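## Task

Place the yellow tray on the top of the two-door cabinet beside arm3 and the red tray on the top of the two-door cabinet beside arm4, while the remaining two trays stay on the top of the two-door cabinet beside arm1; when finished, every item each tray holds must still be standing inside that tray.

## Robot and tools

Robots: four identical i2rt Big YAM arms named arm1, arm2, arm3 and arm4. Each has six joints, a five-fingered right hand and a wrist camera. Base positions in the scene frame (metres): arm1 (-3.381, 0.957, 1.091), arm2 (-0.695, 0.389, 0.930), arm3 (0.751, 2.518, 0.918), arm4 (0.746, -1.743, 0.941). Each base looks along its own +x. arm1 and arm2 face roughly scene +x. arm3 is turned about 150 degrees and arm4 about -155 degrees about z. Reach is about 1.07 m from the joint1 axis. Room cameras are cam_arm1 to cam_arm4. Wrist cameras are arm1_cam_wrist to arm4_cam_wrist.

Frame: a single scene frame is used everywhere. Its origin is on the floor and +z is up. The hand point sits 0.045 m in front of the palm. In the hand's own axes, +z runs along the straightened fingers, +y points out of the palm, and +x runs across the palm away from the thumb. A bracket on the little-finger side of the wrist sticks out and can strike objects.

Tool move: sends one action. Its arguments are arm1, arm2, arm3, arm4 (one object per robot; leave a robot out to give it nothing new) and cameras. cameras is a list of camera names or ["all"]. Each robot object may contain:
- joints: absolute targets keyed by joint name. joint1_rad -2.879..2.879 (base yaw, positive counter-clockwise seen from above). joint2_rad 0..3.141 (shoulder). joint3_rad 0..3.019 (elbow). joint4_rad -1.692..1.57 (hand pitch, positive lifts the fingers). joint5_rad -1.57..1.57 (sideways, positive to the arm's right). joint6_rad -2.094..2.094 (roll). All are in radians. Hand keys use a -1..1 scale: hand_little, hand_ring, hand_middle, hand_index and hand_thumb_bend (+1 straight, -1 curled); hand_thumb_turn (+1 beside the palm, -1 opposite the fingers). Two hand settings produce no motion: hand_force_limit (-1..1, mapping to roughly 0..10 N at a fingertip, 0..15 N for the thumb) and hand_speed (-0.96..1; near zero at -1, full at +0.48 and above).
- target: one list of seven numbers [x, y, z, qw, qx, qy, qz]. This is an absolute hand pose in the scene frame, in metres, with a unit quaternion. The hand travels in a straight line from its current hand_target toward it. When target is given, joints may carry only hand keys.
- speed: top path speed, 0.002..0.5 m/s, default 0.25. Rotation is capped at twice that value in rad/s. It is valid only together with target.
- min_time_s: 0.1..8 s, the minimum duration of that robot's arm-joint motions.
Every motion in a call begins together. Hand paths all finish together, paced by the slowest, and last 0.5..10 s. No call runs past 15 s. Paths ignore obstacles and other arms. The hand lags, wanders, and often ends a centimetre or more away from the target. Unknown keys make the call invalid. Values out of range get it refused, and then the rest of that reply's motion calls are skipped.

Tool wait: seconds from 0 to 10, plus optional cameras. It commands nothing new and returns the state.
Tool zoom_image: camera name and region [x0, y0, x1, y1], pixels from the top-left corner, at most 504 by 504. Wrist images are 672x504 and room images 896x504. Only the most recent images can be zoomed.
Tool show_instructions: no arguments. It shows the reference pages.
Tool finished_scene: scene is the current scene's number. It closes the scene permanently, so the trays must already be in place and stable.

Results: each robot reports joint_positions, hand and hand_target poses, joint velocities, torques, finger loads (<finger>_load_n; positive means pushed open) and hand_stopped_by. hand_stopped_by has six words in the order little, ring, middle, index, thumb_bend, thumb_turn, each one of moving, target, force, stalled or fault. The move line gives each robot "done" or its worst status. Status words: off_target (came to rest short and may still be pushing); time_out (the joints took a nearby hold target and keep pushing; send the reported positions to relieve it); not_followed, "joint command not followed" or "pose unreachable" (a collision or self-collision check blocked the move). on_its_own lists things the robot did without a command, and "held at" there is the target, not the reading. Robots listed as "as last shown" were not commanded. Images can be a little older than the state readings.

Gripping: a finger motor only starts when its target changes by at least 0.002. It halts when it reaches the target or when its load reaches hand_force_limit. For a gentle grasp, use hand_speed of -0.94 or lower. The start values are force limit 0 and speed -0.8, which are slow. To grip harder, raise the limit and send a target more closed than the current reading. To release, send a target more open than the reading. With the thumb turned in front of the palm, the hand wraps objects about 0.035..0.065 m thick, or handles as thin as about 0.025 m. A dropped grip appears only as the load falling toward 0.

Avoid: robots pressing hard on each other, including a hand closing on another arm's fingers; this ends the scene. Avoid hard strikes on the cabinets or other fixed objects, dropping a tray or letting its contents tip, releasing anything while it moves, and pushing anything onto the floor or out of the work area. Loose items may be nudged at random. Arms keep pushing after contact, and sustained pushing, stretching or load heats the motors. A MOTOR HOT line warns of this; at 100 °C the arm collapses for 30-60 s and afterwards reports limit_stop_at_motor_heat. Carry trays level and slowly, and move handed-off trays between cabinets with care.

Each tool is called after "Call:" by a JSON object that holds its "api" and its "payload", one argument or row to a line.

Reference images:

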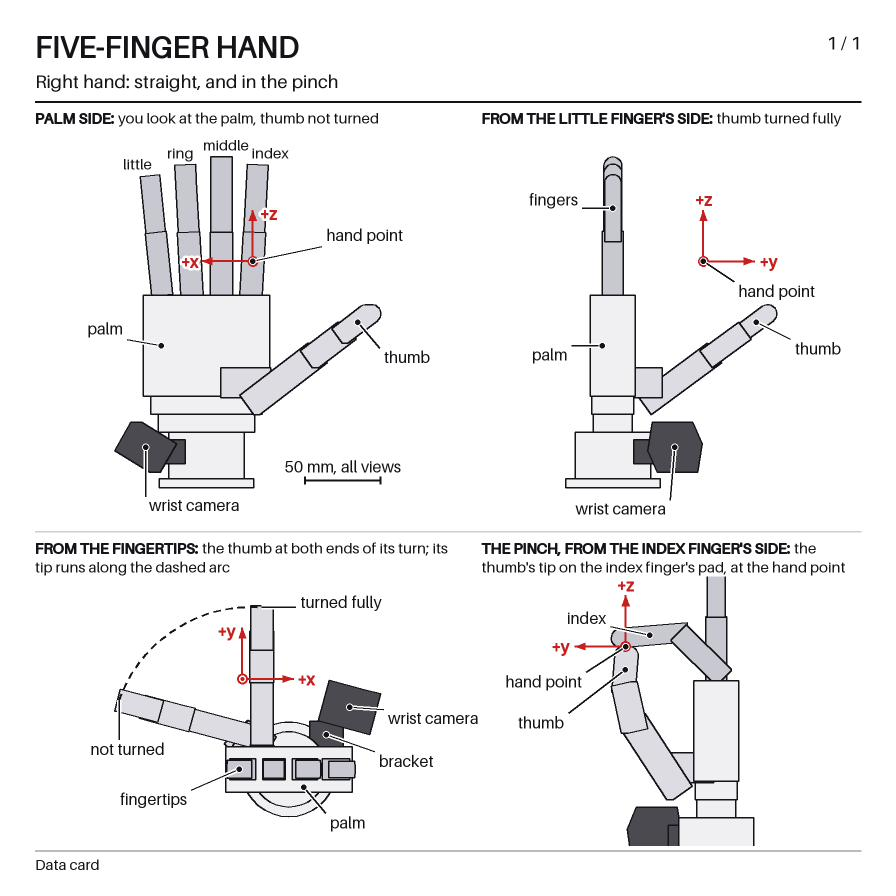

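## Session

Call:
{"api": "move", "payload": {
  "cameras": ["cam_arm1", "cam_arm3", "arm1_cam_wrist", "cam_arm2"]
}}

Call:
{"api": "zoom_image", "payload": {
  "camera": "cam_arm1",
  "region": [480, 140, 680, 300]
}}

Scene clock: 0.00 s.
Joint torques (N m): no reading
Heat: arm1: hottest joint3_rad 32 °C; arm2: hottest joint3_rad 35 °C; arm3: hottest joint3_rad 37 °C; arm4: hottest joint3_rad 31 °C.
Joint velocities: within noise
arm1.joint_positions: joint1_rad=-0.886 joint2_rad=+0.623 joint3_rad=+1.355 joint4_rad=-1.284 joint5_rad=+0.260 joint6_rad=-1.160 hand_little=+1.000 hand_ring=+1.000 hand_middle=+1.000 hand_index=+1.000 hand_thumb_turn=+1.000 hand_thumb_bend=+1.000 hand_force_limit=+0.000 hand_speed=-0.800
arm1.joint_status: not commanded
arm1.hand_stopped_by: target,target,target,target,target,target
arm1.little_load_n: 0.0
arm1.ring_load_n: 0.0
arm1.middle_load_n: 0.0
arm1.index_load_n: 0.0
arm1.thumb_bend_load_n: 0.0
arm1.thumb_turn_load_n: 0.0
arm1.hand: x=-3.4456 y=+1.1881 z=+1.5783 quat_wxyz=(-0.444, +0.577, +0.646, +0.227) (m; scene frame)
arm1.hand_target: x=-3.4448 y=+1.1870 z=+1.5868 quat_wxyz=(-0.453, +0.575, +0.642, +0.228) (m; scene frame)
arm1.hand_status: not commanded
arm2.joint_positions: joint1_rad=-0.427 joint2_rad=+0.624 joint3_rad=+1.323 joint4_rad=-1.263 joint5_rad=+0.073 joint6_rad=-1.354 hand_little=+1.000 hand_ring=+1.000 hand_middle=+1.000 hand_index=+1.000 hand_thumb_turn=+1.000 hand_thumb_bend=+1.000 hand_force_limit=+0.000 hand_speed=-0.800
arm2.joint_status: not commanded
arm2.hand_stopped_by: target,target,target,target,target,target
arm2.little_load_n: 0.0
arm2.ring_load_n: 0.0
arm2.middle_load_n: 0.0
arm2.index_load_n: 0.0
arm2.thumb_bend_load_n: 0.0
arm2.thumb_turn_load_n: 0.0
arm2.hand: x=-0.8784 y=+0.5617 z=+1.4065 quat_wxyz=(-0.473, +0.326, +0.812, +0.108) (m; scene frame)
arm2.hand_target: x=-0.8777 y=+0.5611 z=+1.4193 quat_wxyz=(-0.485, +0.324, +0.805, +0.110) (m; scene frame)
arm2.hand_status: not commanded
arm3.joint_positions: joint1_rad=-0.398 joint2_rad=+0.594 joint3_rad=+1.308 joint4_rad=-1.617 joint5_rad=+0.009 joint6_rad=-1.289 hand_little=+1.000 hand_ring=+1.000 hand_middle=+1.000 hand_index=+1.000 hand_thumb_turn=+1.000 hand_thumb_bend=+1.000 hand_force_limit=+0.000 hand_speed=-0.800
arm3.joint_status: not commanded
arm3.hand_stopped_by: target,target,target,target,target,target
arm3.little_load_n: 0.0
arm3.ring_load_n: 0.0
arm3.middle_load_n: 0.0
arm3.index_load_n: 0.0
arm3.thumb_bend_load_n: 0.0
arm3.thumb_turn_load_n: 0.0
arm3.hand: x=+0.9140 y=+2.4805 z=+1.3293 quat_wxyz=(-0.065, +0.939, -0.084, +0.328) (m; scene frame)
arm3.hand_target: x=+0.9147 y=+2.4805 z=+1.3393 quat_wxyz=(-0.067, +0.934, -0.084, +0.340) (m; scene frame)
arm3.hand_status: not commanded
arm4.joint_positions: joint1_rad=-0.372 joint2_rad=+0.628 joint3_rad=+1.427 joint4_rad=-1.367 joint5_rad=-0.046 joint6_rad=-0.848 hand_little=+1.000 hand_ring=+1.000 hand_middle=+1.000 hand_index=+1.000 hand_thumb_turn=+1.000 hand_thumb_bend=+1.000 hand_force_limit=+0.000 hand_speed=-0.800
arm4.joint_status: not commanded
arm4.hand_stopped_by: target,target,target,target,target,target
arm4.little_load_n: 0.0
arm4.ring_load_n: 0.0
arm4.middle_load_n: 0.0
arm4.index_load_n: 0.0
arm4.thumb_bend_load_n: 0.0
arm4.thumb_turn_load_n: 0.0
arm4.hand: x=+0.8813 y=-1.9107 z=+1.4245 quat_wxyz=(-0.002, +0.640, -0.599, +0.481) (m; scene frame)
arm4.hand_target: x=+0.8806 y=-1.9099 z=+1.4342 quat_wxyz=(-0.001, +0.636, -0.595, +0.491) (m; scene frame)
arm4.hand_status: not commanded
pictures: arm1_cam_wrist, cam_arm1, cam_arm2, cam_arm3

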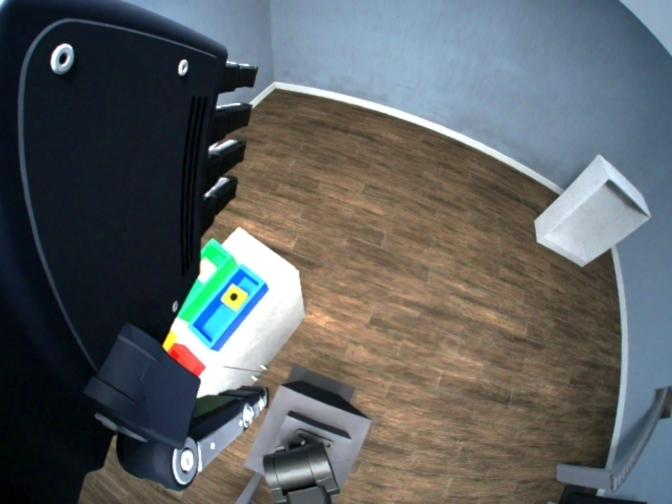

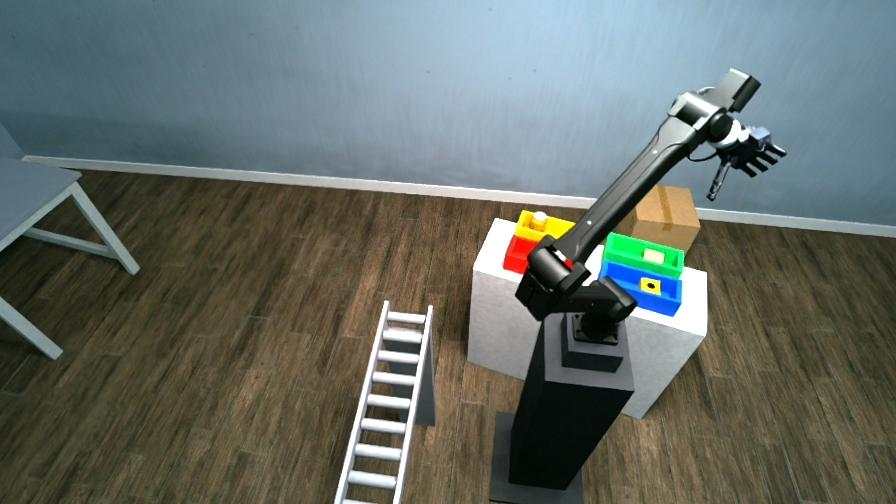

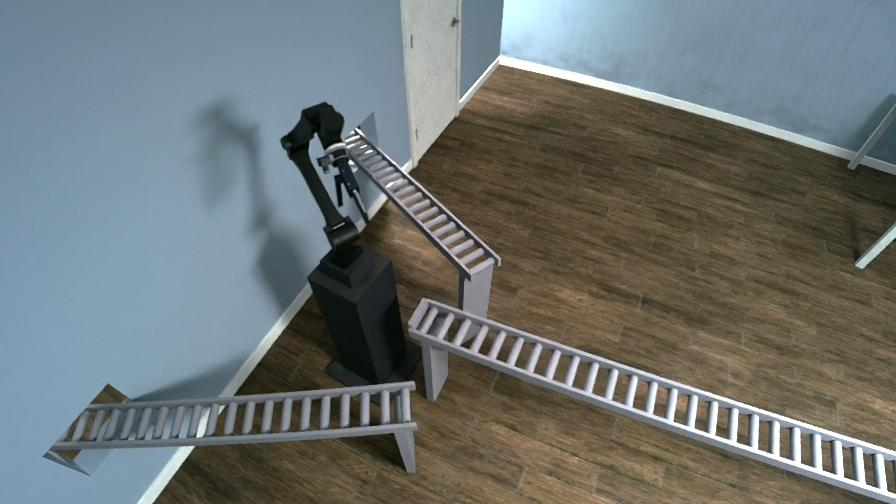

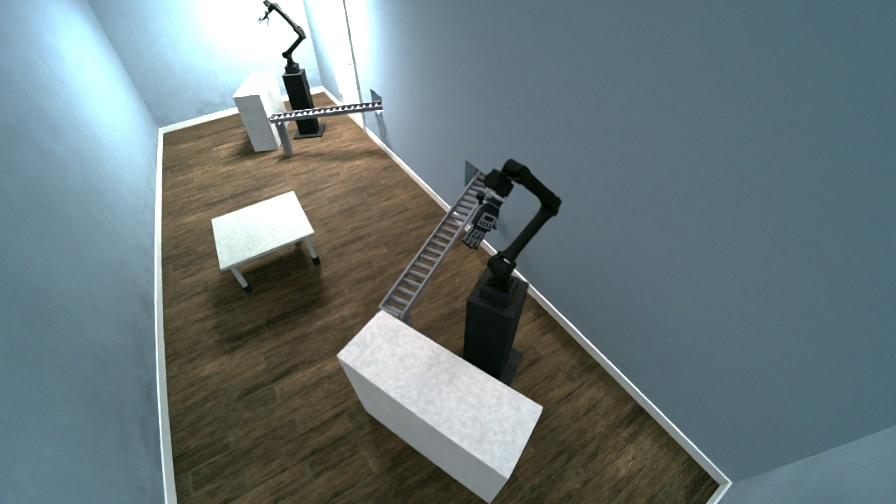

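Scaled by 2.520 from the camera's 896x504 image, which has a finer 1280x720 frame.

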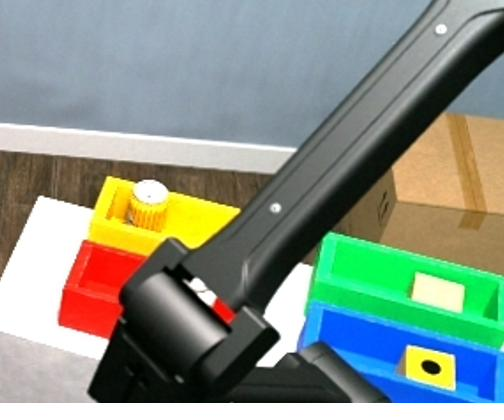

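Call:
{"api": "move", "payload": {
  "arm1": {"joints": {"joint1_rad": 0.12, "joint2_rad": 1.5, "joint3_rad": 1.05, "joint4_rad": -0.3, "joint5_rad": 0, "joint6_rad": 0, "hand_thumb_turn": -1, "hand_thumb_bend": 0.25, "hand_little": 0.55, "hand_ring": 0.55, "hand_middle": 0.55, "hand_index": 0.55, "hand_speed": -0.5}, "min_time_s": 4},
  "arm2": {"joints": {"joint1_rad": 0, "joint2_rad": 1.6, "joint3_rad": 1.2, "joint4_rad": -1.25, "joint5_rad": -0.695, "joint6_rad": -1.69, "hand_thumb_turn": -1, "hand_thumb_bend": 0.25, "hand_little": 0.55, "hand_ring": 0.55, "hand_middle": 0.55, "hand_index": 0.55, "hand_speed": -0.5}, "min_time_s": 4},
  "arm3": {"joints": {"joint1_rad": -1.55, "joint2_rad": 1.7, "joint3_rad": 1.13, "joint4_rad": -0.22, "joint5_rad": 0, "joint6_rad": 0, "hand_thumb_turn": -1, "hand_thumb_bend": 0.25, "hand_little": 0.55, "hand_ring": 0.55, "hand_middle": 0.55, "hand_index": 0.55, "hand_speed": -0.5}, "min_time_s": 4},
  "arm4": {"joints": {"joint1_rad": 1.48, "joint2_rad": 1.7, "joint3_rad": 1.13, "joint4_rad": -0.22, "joint5_rad": 0, "joint6_rad": 0, "hand_thumb_turn": -1, "hand_thumb_bend": 0.25, "hand_little": 0.55, "hand_ring": 0.55, "hand_middle": 0.55, "hand_index": 0.55, "hand_speed": -0.5}, "min_time_s": 4},
  "cameras": ["arm1_cam_wrist", "cam_arm1"]
}}

Call:
{"api": "zoom_image", "payload": {
  "camera": "cam_arm1",
  "region": [480, 140, 680, 300]
}}

Scene clock: 9.23 s.
Joint torques (N m): arm1=[0.56 -11.16 8.25 2.91 -0.19 0.12] | arm2=[0.44 -11.69 8.66 0.94 -0.76 -0.07] | arm3=[0.5 -16.38 8.98 2.06 -0.08 0.23] | arm4=[-2.14 -12.57 8.14 2.88 0.11 -0.01]
Heat: arm1: hottest joint3_rad 33 °C; arm2: hottest joint3_rad 37 °C; arm3: hottest joint3_rad 38 °C; arm4: hottest joint3_rad 32 °C.
move: arm1 done; arm2 done; arm3 done; arm4 done
Joint velocities: within noise
arm1.joint_positions: joint1_rad=+0.133 joint2_rad=+1.492 joint3_rad=+1.053 joint4_rad=-0.322 joint5_rad=+0.002 joint6_rad=-0.019 hand_little=+0.550 hand_ring=+0.550 hand_middle=+0.550 hand_index=+0.550 hand_thumb_turn=-1.000 hand_thumb_bend=+0.250 hand_force_limit=+0.000 hand_speed=-0.500
arm1.joint_status: all done
arm1.hand_stopped_by: target,target,target,target,target,target
arm1.little_load_n: 0.0
arm1.ring_load_n: 0.0
arm1.middle_load_n: 0.0
arm1.index_load_n: 0.0
arm1.thumb_bend_load_n: 0.0
arm1.thumb_turn_load_n: 0.0
arm1.hand: x=-3.9304 y=+0.8623 z=+1.2158 quat_wxyz=(-0.268, +0.603, +0.693, -0.291) (m; scene frame)
arm1.hand_target: x=-3.9337 y=+0.8590 z=+1.2064 quat_wxyz=(-0.263, +0.609, +0.688, -0.294) (m; scene frame)
arm1.hand_status: not commanded
arm2.joint_positions: joint1_rad=+0.003 joint2_rad=+1.609 joint3_rad=+1.195 joint4_rad=-1.262 joint5_rad=-0.676 joint6_rad=-1.680 hand_little=+0.550 hand_ring=+0.550 hand_middle=+0.550 hand_index=+0.550 hand_thumb_turn=-1.000 hand_thumb_bend=+0.250 hand_force_limit=+0.000 hand_speed=-0.500
arm2.joint_status: all done
arm2.hand_stopped_by: target,target,target,target,target,target
arm2.little_load_n: 0.0
arm2.ring_load_n: 0.0
arm2.middle_load_n: 0.0
arm2.index_load_n: 0.0
arm2.thumb_bend_load_n: 0.0
arm2.thumb_turn_load_n: 0.0
arm2.hand: x=-1.1020 y=+0.3498 z=+1.0199 quat_wxyz=(+0.019, +0.006, +0.944, -0.328) (m; scene frame)
arm2.hand_target: x=-1.1074 y=+0.3445 z=+1.0192 quat_wxyz=(+0.012, -0.006, +0.944, -0.331) (m; scene frame)
arm2.hand_status: not commanded
arm3.joint_positions: joint1_rad=-1.563 joint2_rad=+1.698 joint3_rad=+1.128 joint4_rad=-0.244 joint5_rad=+0.016 joint6_rad=-0.013 hand_little=+0.550 hand_ring=+0.550 hand_middle=+0.550 hand_index=+0.550 hand_thumb_turn=-1.000 hand_thumb_bend=+0.250 hand_force_limit=+0.000 hand_speed=-0.500
arm3.joint_status: all done
arm3.hand_stopped_by: target,target,target,target,target,target
arm3.little_load_n: 0.0
arm3.ring_load_n: 0.0
arm3.middle_load_n: 0.0
arm3.index_load_n: 0.0
arm3.thumb_bend_load_n: 0.0
arm3.thumb_turn_load_n: 0.0
arm3.hand: x=+1.0680 y=+2.0091 z=+0.9705 quat_wxyz=(-0.092, +0.237, -0.899, +0.356) (m; scene frame)
arm3.hand_target: x=+1.0712 y=+2.0046 z=+0.9665 quat_wxyz=(-0.096, +0.231, -0.899, +0.361) (m; scene frame)
arm3.hand_status: not commanded
arm4.joint_positions: joint1_rad=+1.473 joint2_rad=+1.699 joint3_rad=+1.142 joint4_rad=-0.246 joint5_rad=-0.016 joint6_rad=-0.017 hand_little=+0.550 hand_ring=+0.550 hand_middle=+0.550 hand_index=+0.550 hand_thumb_turn=-1.000 hand_thumb_bend=+0.250 hand_force_limit=+0.000 hand_speed=-0.500
arm4.joint_status: all done
arm4.hand_stopped_by: target,target,target,target,target,target
arm4.little_load_n: 0.0
arm4.ring_load_n: 0.0
arm4.middle_load_n: 0.0
arm4.index_load_n: 0.0
arm4.thumb_bend_load_n: 0.0
arm4.thumb_turn_load_n: 0.0
arm4.hand: x=+1.0236 y=-1.2061 z=+1.0032 quat_wxyz=(-0.364, +0.897, -0.232, +0.095) (m; scene frame)
arm4.hand_target: x=+1.0245 y=-1.2064 z=+0.9928 quat_wxyz=(-0.363, +0.895, -0.242, +0.094) (m; scene frame)
arm4.hand_status: not commanded
pictures: arm1_cam_wrist, cam_arm1

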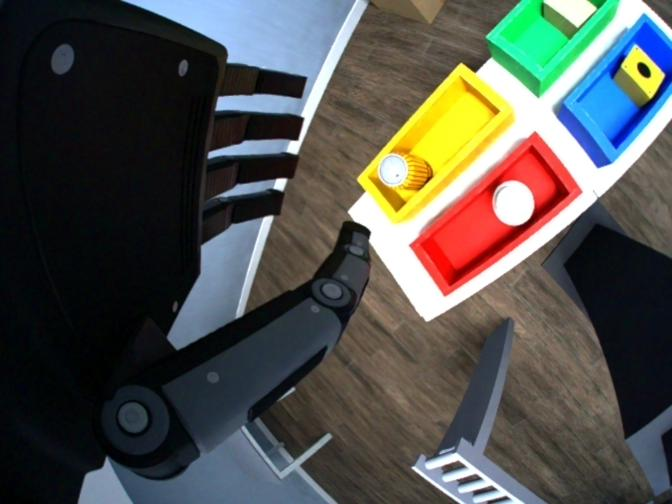

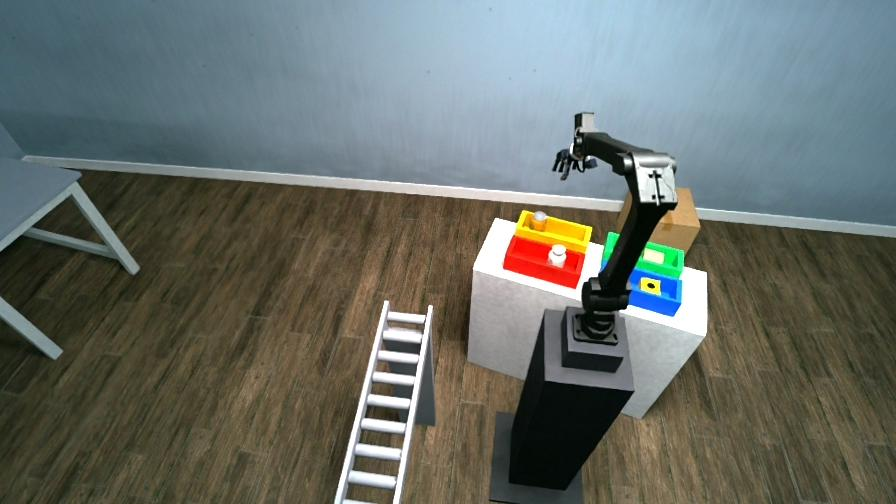

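Scaled by 2.520 from the camera's 896x504 image, which has a finer 1280x720 frame.

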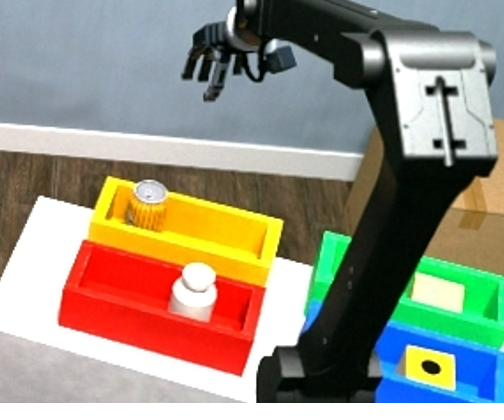

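Call:
{"api": "move", "payload": {
  "arm1": {"target": [-3.972, 0.862, 0.96, 0.2881, -0.7504, -0.5553, 0.2132], "speed": 0.15, "joints": {"hand_little": 0.45, "hand_ring": 0.45, "hand_middle": 0.45, "hand_index": 0.45}},
  "cameras": ["arm1_cam_wrist"]
}}

Scene clock: 19.60 s.
Joint torques (N m): arm1=[1.14 -14.8 7.31 2.55 0.26 0.18] | arm2=[-0.09 -11.75 8.66 0.94 -0.76 -0.04] | arm3=[0.5 -16.32 8.99 2.06 -0.08 0.24] | arm4=[-1.38 -12.16 8.1 3 0.1 0.01]
Heat: arm1: hottest joint3_rad 34 °C; arm2: hottest joint3_rad 38 °C; arm3: hottest joint3_rad 39 °C; arm4: hottest joint3_rad 33 °C.
move: arm1 off_target
Joint velocities: within noise
arm1.joint_positions: joint1_rad=+0.185 joint2_rad=+2.027 joint3_rad=+1.011 joint4_rad=+0.095 joint5_rad=+0.306 joint6_rad=+0.349 hand_little=+0.450 hand_ring=+0.450 hand_middle=+0.450 hand_index=+0.450 hand_thumb_turn=-1.000 hand_thumb_bend=+0.250 hand_force_limit=+0.000 hand_speed=-0.500
arm1.joint_status: all done
arm1.hand_stopped_by: target,target,target,target,target,target
arm1.little_load_n: 0.0
arm1.ring_load_n: 0.0
arm1.middle_load_n: 0.0
arm1.index_load_n: -0.5
arm1.thumb_bend_load_n: 0.0
arm1.thumb_turn_load_n: 0.0
arm1.hand: x=-3.9551 y=+0.8708 z=+0.9638 quat_wxyz=(-0.286, +0.749, +0.563, -0.201) (m; scene frame)
arm1.hand_target: x=-3.9684 y=+0.8630 z=+0.9610 quat_wxyz=(-0.289, +0.750, +0.555, -0.213) (m; scene frame)
arm1.hand_status: off_target (0.019 m and 1.6 deg from the pose sent, 0.259 m and 25.0 deg at the start)
arm2, arm3, arm4: as last shown
arm3.joint_positions: joint1_rad=-1.563 joint2_rad=+1.698 joint3_rad=+1.128 joint4_rad=-0.244 joint5_rad=+0.016 joint6_rad=-0.011 hand_little=+0.550 hand_ring=+0.550 hand_middle=+0.550 hand_index=+0.550 hand_thumb_turn=-1.000 hand_thumb_bend=+0.250 hand_force_limit=+0.000 hand_speed=-0.500
arm3.hand: x=+1.0681 y=+2.0091 z=+0.9706 quat_wxyz=(-0.092, +0.236, -0.900, +0.356) (m; scene frame)
arm3.hand_target: x=+1.0713 y=+2.0046 z=+0.9665 quat_wxyz=(-0.096, +0.230, -0.899, +0.361) (m; scene frame)
pictures: arm1_cam_wrist

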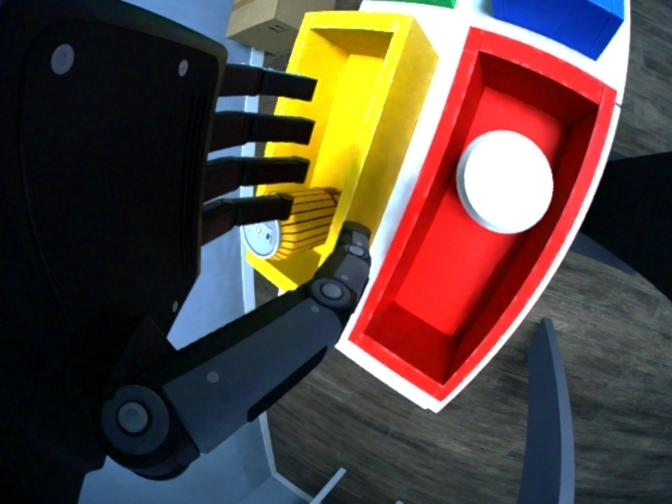

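Call:
{"api": "zoom_image", "payload": {
  "camera": "arm1_cam_wrist",
  "region": [320, 10, 640, 420]
}}

Scaled by 1.229 from the camera's 672x504 image, which has a finer 960x720 frame.

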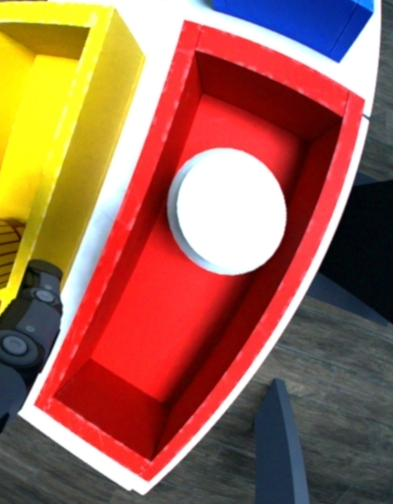

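Call:
{"api": "move", "payload": {
  "arm1": {"target": [-3.951, 0.864, 0.87, 0.2881, -0.7504, -0.5553, 0.2132], "speed": 0.1},
  "cameras": ["arm1_cam_wrist"]
}}

Scene clock: 34.90 s.
Joint torques (N m): arm1=[1.03 -14.86 4.68 2.62 0.25 0.18] | arm2=[-0.32 -11.93 8.79 0.84 -0.78 -0.07] | arm3=[0.5 -16.32 8.98 2.04 -0.08 0.24] | arm4=[-1.49 -12.63 7.98 3.06 0.07 0.02]
Heat: arm1: hottest joint3_rad 34 °C; arm2: hottest joint3_rad 39 °C; arm3: hottest joint3_rad 41 °C; arm4: hottest joint3_rad 34 °C.
move: arm1 off_target
Joint velocities: within noise
arm1.joint_positions: joint1_rad=+0.189 joint2_rad=+2.223 joint3_rad=+1.013 joint4_rad=+0.310 joint5_rad=+0.307 joint6_rad=+0.354 hand_little=+0.450 hand_ring=+0.450 hand_middle=+0.450 hand_index=+0.450 hand_thumb_turn=-1.000 hand_thumb_bend=+0.250 hand_force_limit=+0.000 hand_speed=-0.500
arm1.joint_status: not commanded
arm1.hand_stopped_by: target,target,target,target,target,target
arm1.little_load_n: 0.0
arm1.ring_load_n: 0.0
arm1.middle_load_n: 0.0
arm1.index_load_n: 0.0
arm1.thumb_bend_load_n: 0.0
arm1.thumb_turn_load_n: 0.0
arm1.hand: x=-3.9497 y=+0.8696 z=+0.8833 quat_wxyz=(-0.290, +0.747, +0.560, -0.211) (m; scene frame)
arm1.hand_target: x=-3.9504 y=+0.8648 z=+0.8714 quat_wxyz=(-0.289, +0.751, +0.555, -0.213) (m; scene frame)
arm1.hand_status: off_target (0.014 m and 0.7 deg from the pose sent, 0.094 m and 1.6 deg at the start)
arm2, arm3, arm4: as last shown
pictures: arm1_cam_wrist

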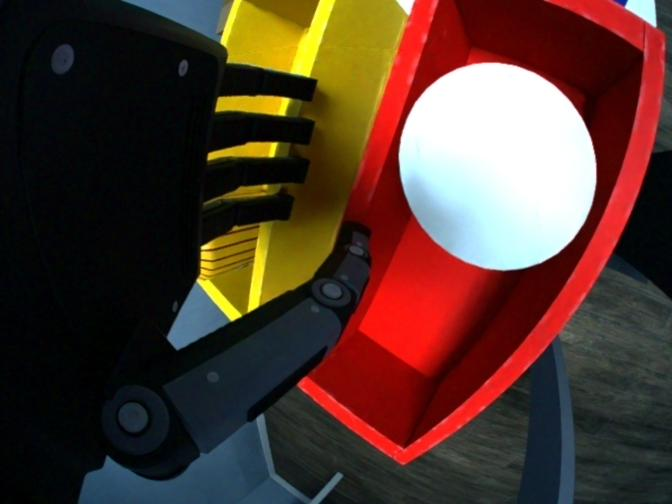

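Call:
{"api": "move", "payload": {
  "arm1": {"target": [-3.949, 0.834, 0.835, 0.3005, -0.7829, -0.5084, 0.1952], "speed": 0.06},
  "cameras": ["arm1_cam_wrist"]
}}

Scene clock: 55.70 s.
Joint torques (N m): arm1=[0.79 -15.27 5.03 1.14 0.37 0.14] | arm2=[-0.5 -12.34 8.61 0.91 -0.75 -0.07] | arm3=[0.5 -16.38 8.96 2.04 -0.08 0.24] | arm4=[-1.79 -12.34 8.14 2.85 0.09 0.06]
Heat: arm1: hottest joint3_rad 34 °C; arm2: hottest joint3_rad 40 °C; arm3: hottest joint3_rad 42 °C; arm4: hottest joint3_rad 35 °C.
move: arm1 off_target
Joint velocities: within noise
arm1.joint_positions: joint1_rad=+0.275 joint2_rad=+2.317 joint3_rad=+1.065 joint4_rad=+0.310 joint5_rad=+0.430 joint6_rad=+0.529 hand_little=+0.450 hand_ring=+0.450 hand_middle=+0.450 hand_index=+0.450 hand_thumb_turn=-1.000 hand_thumb_bend=+0.250 hand_force_limit=+0.000 hand_speed=-0.500
arm1.joint_status: not commanded
arm1.hand_stopped_by: target,target,target,target,target,target
arm1.little_load_n: 0.0
arm1.ring_load_n: 0.0
arm1.middle_load_n: 0.5
arm1.index_load_n: 0.0
arm1.thumb_bend_load_n: 0.0
arm1.thumb_turn_load_n: -0.5
arm1.hand: x=-3.9502 y=+0.8371 z=+0.8503 quat_wxyz=(-0.306, +0.778, +0.511, -0.203) (m; scene frame)
arm1.hand_target: x=-3.9477 y=+0.8345 z=+0.8358 quat_wxyz=(-0.301, +0.782, +0.509, -0.195) (m; scene frame)
arm1.hand_status: off_target (0.016 m and 1.3 deg from the pose sent, 0.060 m and 7.5 deg at the start)
arm2, arm3, arm4: as last shown
pictures: arm1_cam_wrist

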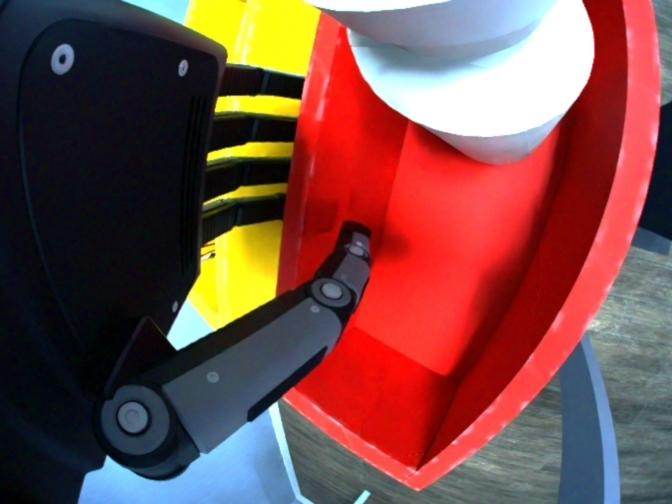

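Call:
{"api": "move", "payload": {
  "arm1": {"target": [-3.947, 0.832, 0.806, 0.3005, -0.7829, -0.5084, 0.1952], "speed": 0.06},
  "cameras": ["arm1_cam_wrist"]
}}

Scene clock: 58.33 s.
Joint torques (N m): arm1=[1.2 -15.44 4.53 2.43 0.37 0.16] | arm2=[-0.32 -12.16 8.64 0.81 -0.75 -0.08] | arm3=[0.5 -16.32 8.96 2.06 -0.08 0.24] | arm4=[-1.73 -12.34 8.21 3.04 0.03 0.04]
Heat: arm1: hottest joint3_rad 34 °C; arm2: hottest joint3_rad 40 °C; arm3: hottest joint3_rad 42 °C; arm4: hottest joint3_rad 35 °C.
move: arm1 off_target
Joint velocities: within noise
arm1.joint_positions: joint1_rad=+0.275 joint2_rad=+2.392 joint3_rad=+1.097 joint4_rad=+0.320 joint5_rad=+0.432 joint6_rad=+0.535 hand_little=+0.450 hand_ring=+0.450 hand_middle=+0.450 hand_index=+0.450 hand_thumb_turn=-1.000 hand_thumb_bend=+0.250 hand_force_limit=+0.000 hand_speed=-0.500
arm1.joint_status: not commanded
arm1.hand_stopped_by: target,target,target,target,target,target
arm1.little_load_n: 0.0
arm1.ring_load_n: 0.0
arm1.middle_load_n: -0.5
arm1.index_load_n: 0.0
arm1.thumb_bend_load_n: 0.0
arm1.thumb_turn_load_n: 0.0
arm1.hand: x=-3.9439 y=+0.8391 z=+0.8178 quat_wxyz=(-0.301, +0.781, +0.514, -0.189) (m; scene frame)
arm1.hand_target: x=-3.9466 y=+0.8325 z=+0.8067 quat_wxyz=(-0.301, +0.783, +0.508, -0.195) (m; scene frame)
arm1.hand_status: off_target (0.014 m and 0.9 deg from the pose sent, 0.045 m and 1.3 deg at the start)
arm2, arm3, arm4: as last shown
arm2.thumb_bend_load_n: -0.5
pictures: arm1_cam_wrist

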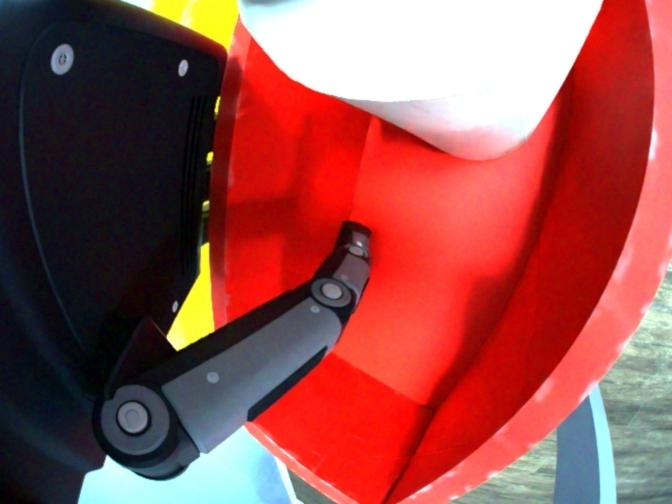

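Call:
{"api": "move", "payload": {
  "arm1": {"joints": {"hand_thumb_bend": -0.5, "hand_force_limit": -0.5, "hand_speed": -0.86}},
  "cameras": []
}}

Call:
{"api": "move", "payload": {
  "arm1": {"joints": {"hand_little": -0.3, "hand_ring": -0.3, "hand_middle": -0.3, "hand_index": -0.3, "hand_force_limit": -0.2, "hand_speed": -0.85}},
  "cameras": []
}}

Call:
{"api": "move", "payload": {
  "arm1": {"joints": {"hand_little": -0.5, "hand_ring": -0.5, "hand_middle": -0.5, "hand_index": -0.5, "hand_thumb_bend": -0.85, "hand_force_limit": 0.9, "hand_speed": -0.88}},
  "cameras": ["arm1_cam_wrist"]
}}

Scene clock: 63.73 s.
Joint torques (N m): arm1=[0.97 -15.79 4.51 2.43 0.38 0.16] | arm2=[0.15 -11.99 8.55 0.95 -0.73 -0.07] | arm3=[0.5 -16.38 8.96 2.03 -0.08 0.24] | arm4=[-1.85 -12.45 8.03 2.93 0.06 0.01]
Heat: arm1: hottest joint3_rad 34 °C; arm2: hottest joint3_rad 40 °C; arm3: hottest joint3_rad 43 °C; arm4: hottest joint3_rad 36 °C.
move: arm1 off_target
Joint velocities: within noise
arm1.joint_positions: joint1_rad=+0.278 joint2_rad=+2.395 joint3_rad=+1.095 joint4_rad=+0.320 joint5_rad=+0.433 joint6_rad=+0.524 hand_little=+0.450 hand_ring=+0.450 hand_middle=+0.450 hand_index=+0.450 hand_thumb_turn=-1.000 hand_thumb_bend=-0.363 hand_force_limit=-0.500 hand_speed=-0.860
arm1.joint_status: hand_thumb_bend off_target (ended at -0.363, target -0.500); the others done
arm1.hand_stopped_by: target,target,target,target,force,target
arm1.little_load_n: 0.0
arm1.ring_load_n: 0.0
arm1.middle_load_n: 0.0
arm1.index_load_n: 0.0
arm1.thumb_bend_load_n: 5.0
arm1.thumb_turn_load_n: 0.5
arm1.hand: x=-3.9410 y=+0.8388 z=+0.8156 quat_wxyz=(-0.302, +0.778, +0.519, -0.186) (m; scene frame)
arm1.hand_target: x=-3.9451 y=+0.8332 z=+0.8061 quat_wxyz=(-0.302, +0.780, +0.513, -0.193) (m; scene frame)
arm1.hand_status: not commanded
arm2, arm3, arm4: as last shown
arm2.thumb_bend_load_n: 0.0
pictures: none
No camera images: "cameras" was empty.

Scene clock: 65.77 s.
Joint torques (N m): arm1=[1.03 -15.79 4.49 2.39 0.29 0.17] | arm2=[-0.38 -12.16 8.69 0.75 -0.76 -0.04] | arm3=[0.5 -16.44 8.96 2.06 -0.08 0.25] | arm4=[-1.44 -12.45 8.12 2.95 0.06 0.04]
Heat: arm1: hottest joint3_rad 34 °C; arm2: hottest joint3_rad 40 °C; arm3: hottest joint3_rad 43 °C; arm4: hottest joint3_rad 36 °C.
move: arm1 off_target
Joint velocities: within noise
arm1.joint_positions: joint1_rad=+0.278 joint2_rad=+2.395 joint3_rad=+1.097 joint4_rad=+0.320 joint5_rad=+0.435 joint6_rad=+0.526 hand_little=+0.272 hand_ring=+0.313 hand_middle=+0.327 hand_index=+0.313 hand_thumb_turn=-1.000 hand_thumb_bend=-0.362 hand_force_limit=-0.200 hand_speed=-0.850
arm1.joint_status: hand_little off_target (ended at +0.272, target -0.300); hand_ring off_target (ended at +0.313, target -0.300); hand_middle off_target (ended at +0.327, target -0.300); hand_index off_target (ended at +0.313, target -0.300); the others done
arm1.hand_stopped_by: force,force,force,force,force,target
arm1.little_load_n: 3.5
arm1.ring_load_n: 0.0
arm1.middle_load_n: 1.0
arm1.index_load_n: 5.5
arm1.thumb_bend_load_n: 10.0
arm1.thumb_turn_load_n: 2.5
arm1.hand: x=-3.9420 y=+0.8387 z=+0.8160 quat_wxyz=(-0.302, +0.778, +0.518, -0.186) (m; scene frame)
arm1.hand_target: x=-3.9460 y=+0.8328 z=+0.8066 quat_wxyz=(-0.302, +0.780, +0.512, -0.194) (m; scene frame)
arm1.hand_status: not commanded
arm2, arm3, arm4: as last shown
arm2.thumb_turn_load_n: 0.5
pictures: none
No camera images: "cameras" was empty.

Scene clock: 67.40 s.
Joint torques (N m): arm1=[0.91 -15.91 4.37 2.24 0.24 0.17] | arm2=[-0.67 -11.52 8.8 0.85 -0.79 -0.02] | arm3=[0.5 -16.38 8.98 2.04 -0.08 0.25] | arm4=[-1.73 -11.69 8.14 3.02 0.12 -0.01]
Heat: arm1: hottest joint3_rad 34 °C; arm2: hottest joint3_rad 41 °C; arm3: hottest joint3_rad 43 °C; arm4: hottest joint3_rad 36 °C.
move: arm1 off_target
Joint velocities: within noise
arm1.joint_positions: joint1_rad=+0.277 joint2_rad=+2.397 joint3_rad=+1.099 joint4_rad=+0.325 joint5_rad=+0.436 joint6_rad=+0.527 hand_little=+0.186 hand_ring=+0.250 hand_middle=+0.287 hand_index=+0.294 hand_thumb_turn=-1.000 hand_thumb_bend=-0.365 hand_force_limit=+0.900 hand_speed=-0.880
arm1.joint_status: hand_little off_target (ended at +0.186, target -0.500); hand_ring off_target (ended at +0.250, target -0.500); hand_middle off_target (ended at +0.287, target -0.500); hand_index off_target (ended at +0.294, target -0.500); hand_thumb_bend off_target (ended at -0.365, target -0.850); the others done
arm1.hand_stopped_by: force,force,force,force,force,target
arm1.little_load_n: 9.0
arm1.ring_load_n: 6.0
arm1.middle_load_n: 7.0
arm1.index_load_n: 7.5
arm1.thumb_bend_load_n: 24.0
arm1.thumb_turn_load_n: 7.0
arm1.hand: x=-3.9437 y=+0.8395 z=+0.8161 quat_wxyz=(-0.304, +0.779, +0.516, -0.188) (m; scene frame)
arm1.hand_target: x=-3.9459 y=+0.8337 z=+0.8060 quat_wxyz=(-0.302, +0.781, +0.511, -0.193) (m; scene frame)
arm1.hand_status: not commanded
arm2, arm3, arm4: as last shown
arm2.thumb_turn_load_n: 0.0
pictures: arm1_cam_wrist

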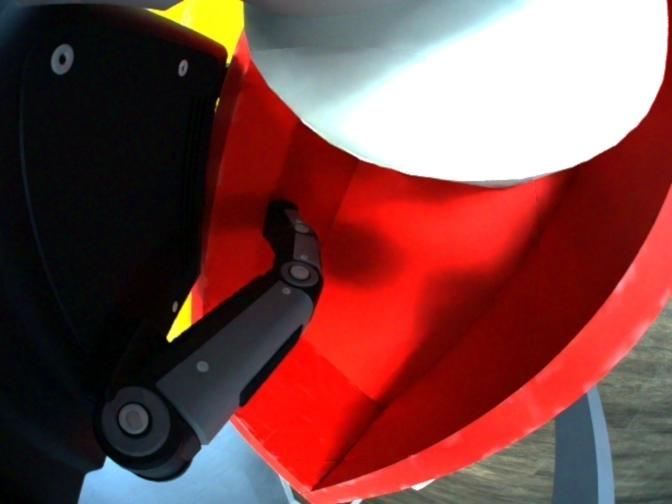

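Call:
{"api": "zoom_image", "payload": {
  "camera": "arm1_cam_wrist",
  "region": [170, 0, 672, 300]
}}

Call:
{"api": "move", "payload": {
  "cameras": ["cam_arm1"]
}}

Call:
{"api": "zoom_image", "payload": {
  "camera": "cam_arm1",
  "region": [490, 180, 620, 300]
}}

Scaled by 1.004 from the camera's 672x504 image, which has a finer 960x720 frame.

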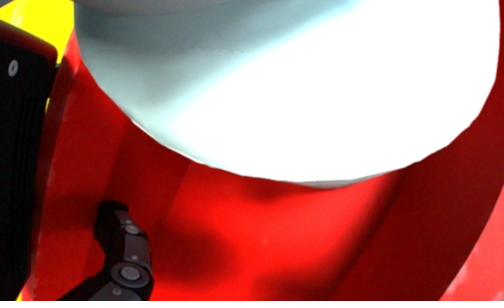

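Scene clock: 69.33 s.
Joint torques (N m): arm1=[1.03 -15.79 4.4 2.24 0.23 0.17] | arm2=[-0.32 -12.1 8.68 0.92 -0.75 -0.07] | arm3=[0.5 -16.38 8.96 2.06 -0.07 0.24] | arm4=[-1.85 -12.04 8.05 2.86 0.08 0.02]
Heat: arm1: hottest joint3_rad 34 °C; arm2: hottest joint3_rad 41 °C; arm3: hottest joint3_rad 43 °C; arm4: hottest joint3_rad 36 °C.
Joint velocities: within noise
arm1.joint_positions: joint1_rad=+0.277 joint2_rad=+2.397 joint3_rad=+1.099 joint4_rad=+0.325 joint5_rad=+0.436 joint6_rad=+0.527 hand_little=+0.186 hand_ring=+0.250 hand_middle=+0.287 hand_index=+0.294 hand_thumb_turn=-1.000 hand_thumb_bend=-0.365 hand_force_limit=+0.900 hand_speed=-0.880
arm1.joint_status: hand_little off_target (ended at +0.186, target -0.500); hand_ring off_target (ended at +0.250, target -0.500); hand_middle off_target (ended at +0.287, target -0.500); hand_index off_target (ended at +0.294, target -0.500); hand_thumb_bend off_target (ended at -0.365, target -0.850); the others done
arm1.hand_stopped_by: force,force,force,force,force,target
arm1.little_load_n: 9.5
arm1.ring_load_n: 6.0
arm1.middle_load_n: 7.5
arm1.index_load_n: 8.0
arm1.thumb_bend_load_n: 24.0
arm1.thumb_turn_load_n: 7.0
arm1.hand: x=-3.9437 y=+0.8395 z=+0.8161 quat_wxyz=(-0.304, +0.779, +0.516, -0.188) (m; scene frame)
arm1.hand_target: x=-3.9459 y=+0.8337 z=+0.8060 quat_wxyz=(-0.302, +0.781, +0.511, -0.193) (m; scene frame)
arm1.hand_status: not commanded
arm2.joint_positions: joint1_rad=+0.003 joint2_rad=+1.609 joint3_rad=+1.195 joint4_rad=-1.262 joint5_rad=-0.676 joint6_rad=-1.680 hand_little=+0.550 hand_ring=+0.550 hand_middle=+0.550 hand_index=+0.550 hand_thumb_turn=-1.000 hand_thumb_bend=+0.250 hand_force_limit=+0.000 hand_speed=-0.500
arm2.joint_status: not commanded
arm2.hand_stopped_by: target,target,target,target,target,target
arm2.little_load_n: 0.0
arm2.ring_load_n: 0.0
arm2.middle_load_n: 0.5
arm2.index_load_n: 0.0
arm2.thumb_bend_load_n: 0.0
arm2.thumb_turn_load_n: 0.0
arm2.hand: x=-1.1020 y=+0.3498 z=+1.0199 quat_wxyz=(+0.019, +0.006, +0.944, -0.328) (m; scene frame)
arm2.hand_target: x=-1.1074 y=+0.3445 z=+1.0192 quat_wxyz=(+0.012, -0.006, +0.944, -0.331) (m; scene frame)
arm2.hand_status: not commanded
arm3.joint_positions: joint1_rad=-1.563 joint2_rad=+1.698 joint3_rad=+1.128 joint4_rad=-0.244 joint5_rad=+0.016 joint6_rad=-0.011 hand_little=+0.550 hand_ring=+0.550 hand_middle=+0.550 hand_index=+0.550 hand_thumb_turn=-1.000 hand_thumb_bend=+0.250 hand_force_limit=+0.000 hand_speed=-0.500
arm3.joint_status: not commanded
arm3.hand_stopped_by: target,target,target,target,target,target
arm3.little_load_n: 0.0
arm3.ring_load_n: 0.0
arm3.middle_load_n: 0.0
arm3.index_load_n: 0.0
arm3.thumb_bend_load_n: 0.0
arm3.thumb_turn_load_n: 0.0
arm3.hand: x=+1.0681 y=+2.0091 z=+0.9706 quat_wxyz=(-0.092, +0.236, -0.900, +0.356) (m; scene frame)
arm3.hand_target: x=+1.0713 y=+2.0046 z=+0.9665 quat_wxyz=(-0.096, +0.230, -0.899, +0.361) (m; scene frame)
arm3.hand_status: not commanded
arm4.joint_positions: joint1_rad=+1.473 joint2_rad=+1.699 joint3_rad=+1.142 joint4_rad=-0.246 joint5_rad=-0.016 joint6_rad=-0.017 hand_little=+0.550 hand_ring=+0.550 hand_middle=+0.550 hand_index=+0.550 hand_thumb_turn=-1.000 hand_thumb_bend=+0.250 hand_force_limit=+0.000 hand_speed=-0.500
arm4.joint_status: not commanded
arm4.hand_stopped_by: target,target,target,target,target,target
arm4.little_load_n: -0.5
arm4.ring_load_n: 0.0
arm4.middle_load_n: 0.0
arm4.index_load_n: 0.0
arm4.thumb_bend_load_n: 0.0
arm4.thumb_turn_load_n: 0.0
arm4.hand: x=+1.0236 y=-1.2061 z=+1.0032 quat_wxyz=(-0.364, +0.897, -0.232, +0.095) (m; scene frame)
arm4.hand_target: x=+1.0245 y=-1.2064 z=+0.9928 quat_wxyz=(-0.363, +0.895, -0.242, +0.094) (m; scene frame)
arm4.hand_status: not commanded
pictures: cam_arm1

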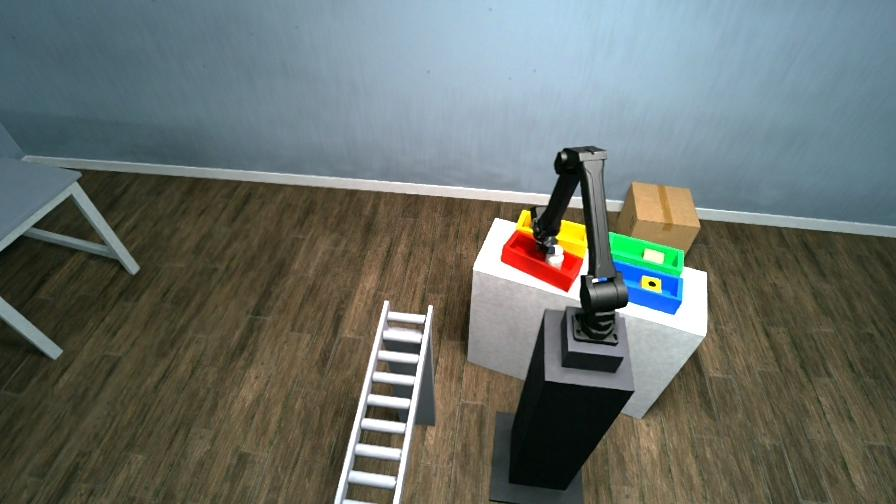

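Scaled by 3.877 from the camera's 896x504 image, which has a finer 1280x720 frame.

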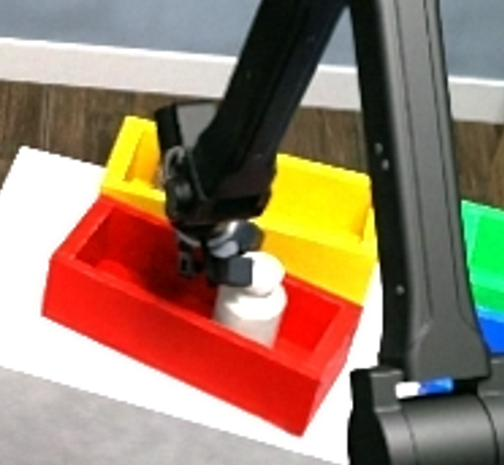

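Call:
{"api": "move", "payload": {
  "arm1": {"target": [-3.956, 0.836, 0.905, 0.3227, -0.7792, -0.4964, 0.2056], "speed": 0.08},
  "cameras": ["cam_arm1", "arm1_cam_wrist"]
}}

Call:
{"api": "zoom_image", "payload": {
  "camera": "cam_arm1",
  "region": [490, 180, 620, 300]
}}

Scene clock: 74.30 s.
Joint torques (N m): arm1=[1.14 -20.84 3.93 1.11 0.66 0.08] | arm2=[-0.32 -12.45 8.59 0.76 -0.77 -0.01] | arm3=[0.5 -16.38 8.95 2.04 -0.07 0.24] | arm4=[-1.61 -12.28 8.08 3.12 0.04 0.08]
Heat: arm1: hottest joint3_rad 34 °C; arm2: hottest joint3_rad 41 °C; arm3: hottest joint3_rad 43 °C; arm4: hottest joint3_rad 36 °C.
move: arm1 off_target
Joint velocities: within noise
arm1.joint_positions: joint1_rad=+0.278 joint2_rad=+2.226 joint3_rad=+1.034 joint4_rad=+0.239 joint5_rad=+0.464 joint6_rad=+0.547 hand_little=+0.186 hand_ring=+0.250 hand_middle=+0.287 hand_index=+0.294 hand_thumb_turn=-1.000 hand_thumb_bend=-0.364 hand_force_limit=+0.900 hand_speed=-0.880
arm1.joint_status: not commanded
arm1.hand_stopped_by: force,force,force,force,force,target
arm1.little_load_n: 8.0
arm1.ring_load_n: 5.0
arm1.middle_load_n: 6.5
arm1.index_load_n: 7.0
arm1.thumb_bend_load_n: 26.5
arm1.thumb_turn_load_n: 6.5
arm1.hand: x=-3.9483 y=+0.8420 z=+0.8847 quat_wxyz=(-0.316, +0.782, +0.500, -0.195) (m; scene frame)
arm1.hand_target: x=-3.9569 y=+0.8350 z=+0.9041 quat_wxyz=(-0.322, +0.781, +0.494, -0.207) (m; scene frame)
arm1.hand_status: off_target (0.022 m and 1.6 deg from the pose sent, 0.090 m and 3.7 deg at the start)
arm2, arm3, arm4: as last shown
arm2.little_load_n: 0.5
arm2.middle_load_n: 0.0
arm4.little_load_n: 0.0
pictures: arm1_cam_wrist, cam_arm1

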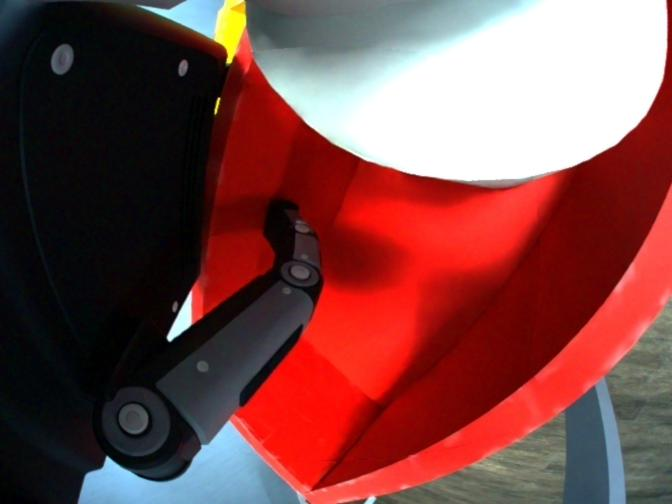

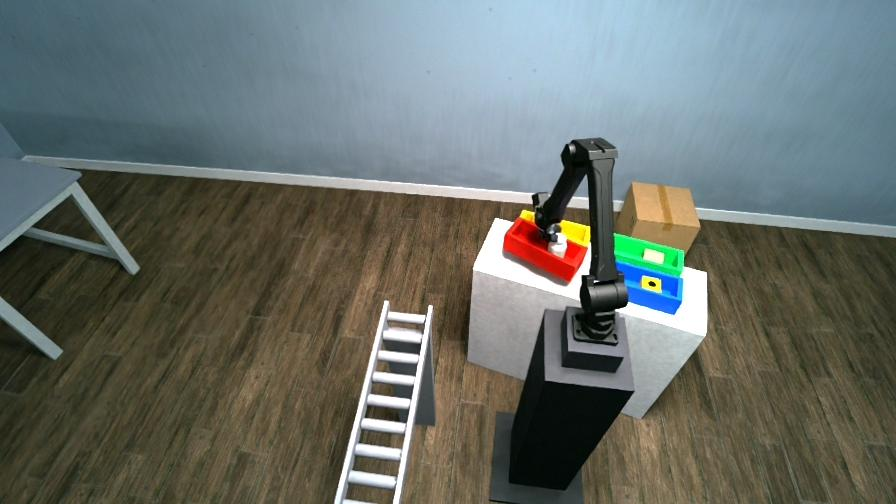

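Scaled by 3.877 from the camera's 896x504 image, which has a finer 1280x720 frame.

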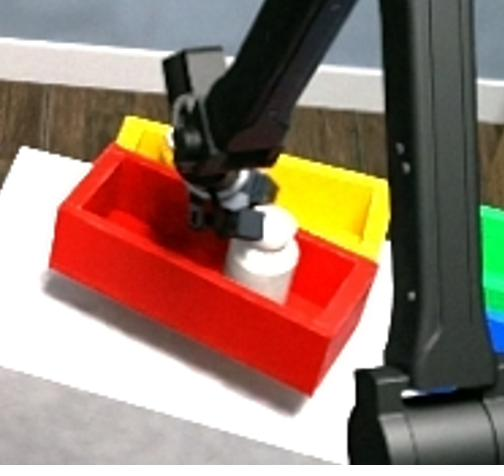

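Call:
{"api": "move", "payload": {
  "arm1": {"target": [-3.985, 0.837, 1.07, 0.3227, -0.7792, -0.4964, 0.2056], "speed": 0.12},
  "cameras": ["arm1_cam_wrist", "cam_arm1"]
}}

Scene clock: 91.50 s.
Joint torques (N m): arm1=[-0.44 -19.19 9.95 1.01 0.26 -0.19] | arm2=[0.09 -11.4 8.64 0.9 -0.75 -0.03] | arm3=[0.5 -16.32 8.98 2.04 -0.08 0.24] | arm4=[-1.44 -12.4 8.1 3.07 0.11 0]
Heat: arm1: hottest joint2_rad 34 °C; arm2: hottest joint3_rad 41 °C; arm3: hottest joint3_rad 44 °C; arm4: hottest joint3_rad 36 °C.
move: arm1 off_target
Joint velocities: within noise
arm1.joint_positions: joint1_rad=+0.278 joint2_rad=+1.897 joint3_rad=+1.076 joint4_rad=-0.164 joint5_rad=+0.464 joint6_rad=+0.547 hand_little=+0.186 hand_ring=+0.250 hand_middle=+0.287 hand_index=+0.294 hand_thumb_turn=-1.000 hand_thumb_bend=-0.364 hand_force_limit=+0.900 hand_speed=-0.880
arm1.joint_status: not commanded
arm1.hand_stopped_by: force,force,force,force,force,target
arm1.little_load_n: 8.0
arm1.ring_load_n: 5.0
arm1.middle_load_n: 6.5
arm1.index_load_n: 7.5
arm1.thumb_bend_load_n: 26.0
arm1.thumb_turn_load_n: 6.5
arm1.hand: x=-3.9592 y=+0.8382 z=+1.0344 quat_wxyz=(-0.311, +0.784, +0.506, -0.180) (m; scene frame)
arm1.hand_target: x=-3.9854 y=+0.8366 z=+1.0692 quat_wxyz=(-0.323, +0.779, +0.496, -0.206) (m; scene frame)
arm1.hand_status: off_target (0.044 m and 3.4 deg from the pose sent, 0.189 m and 1.6 deg at the start)
arm2, arm3, arm4: as last shown
arm2.little_load_n: 0.0
arm2.thumb_turn_load_n: -0.5
arm3.thumb_turn_load_n: 0.5
pictures: arm1_cam_wrist, cam_arm1

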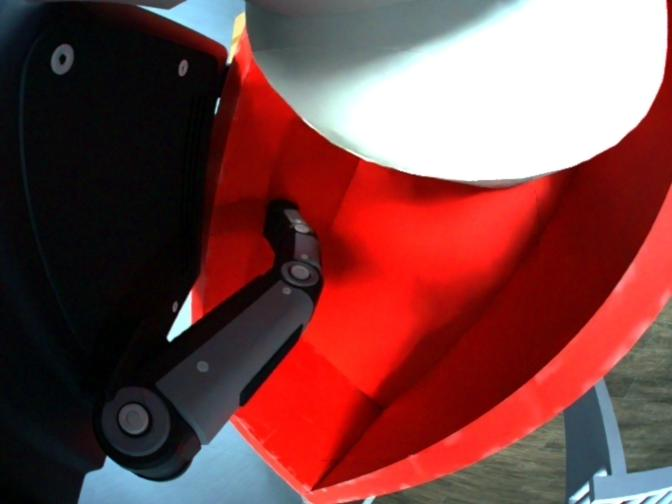

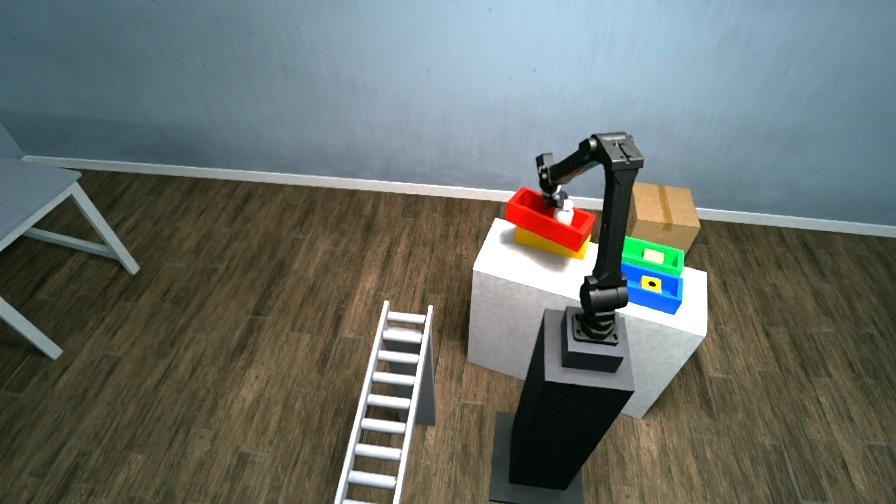

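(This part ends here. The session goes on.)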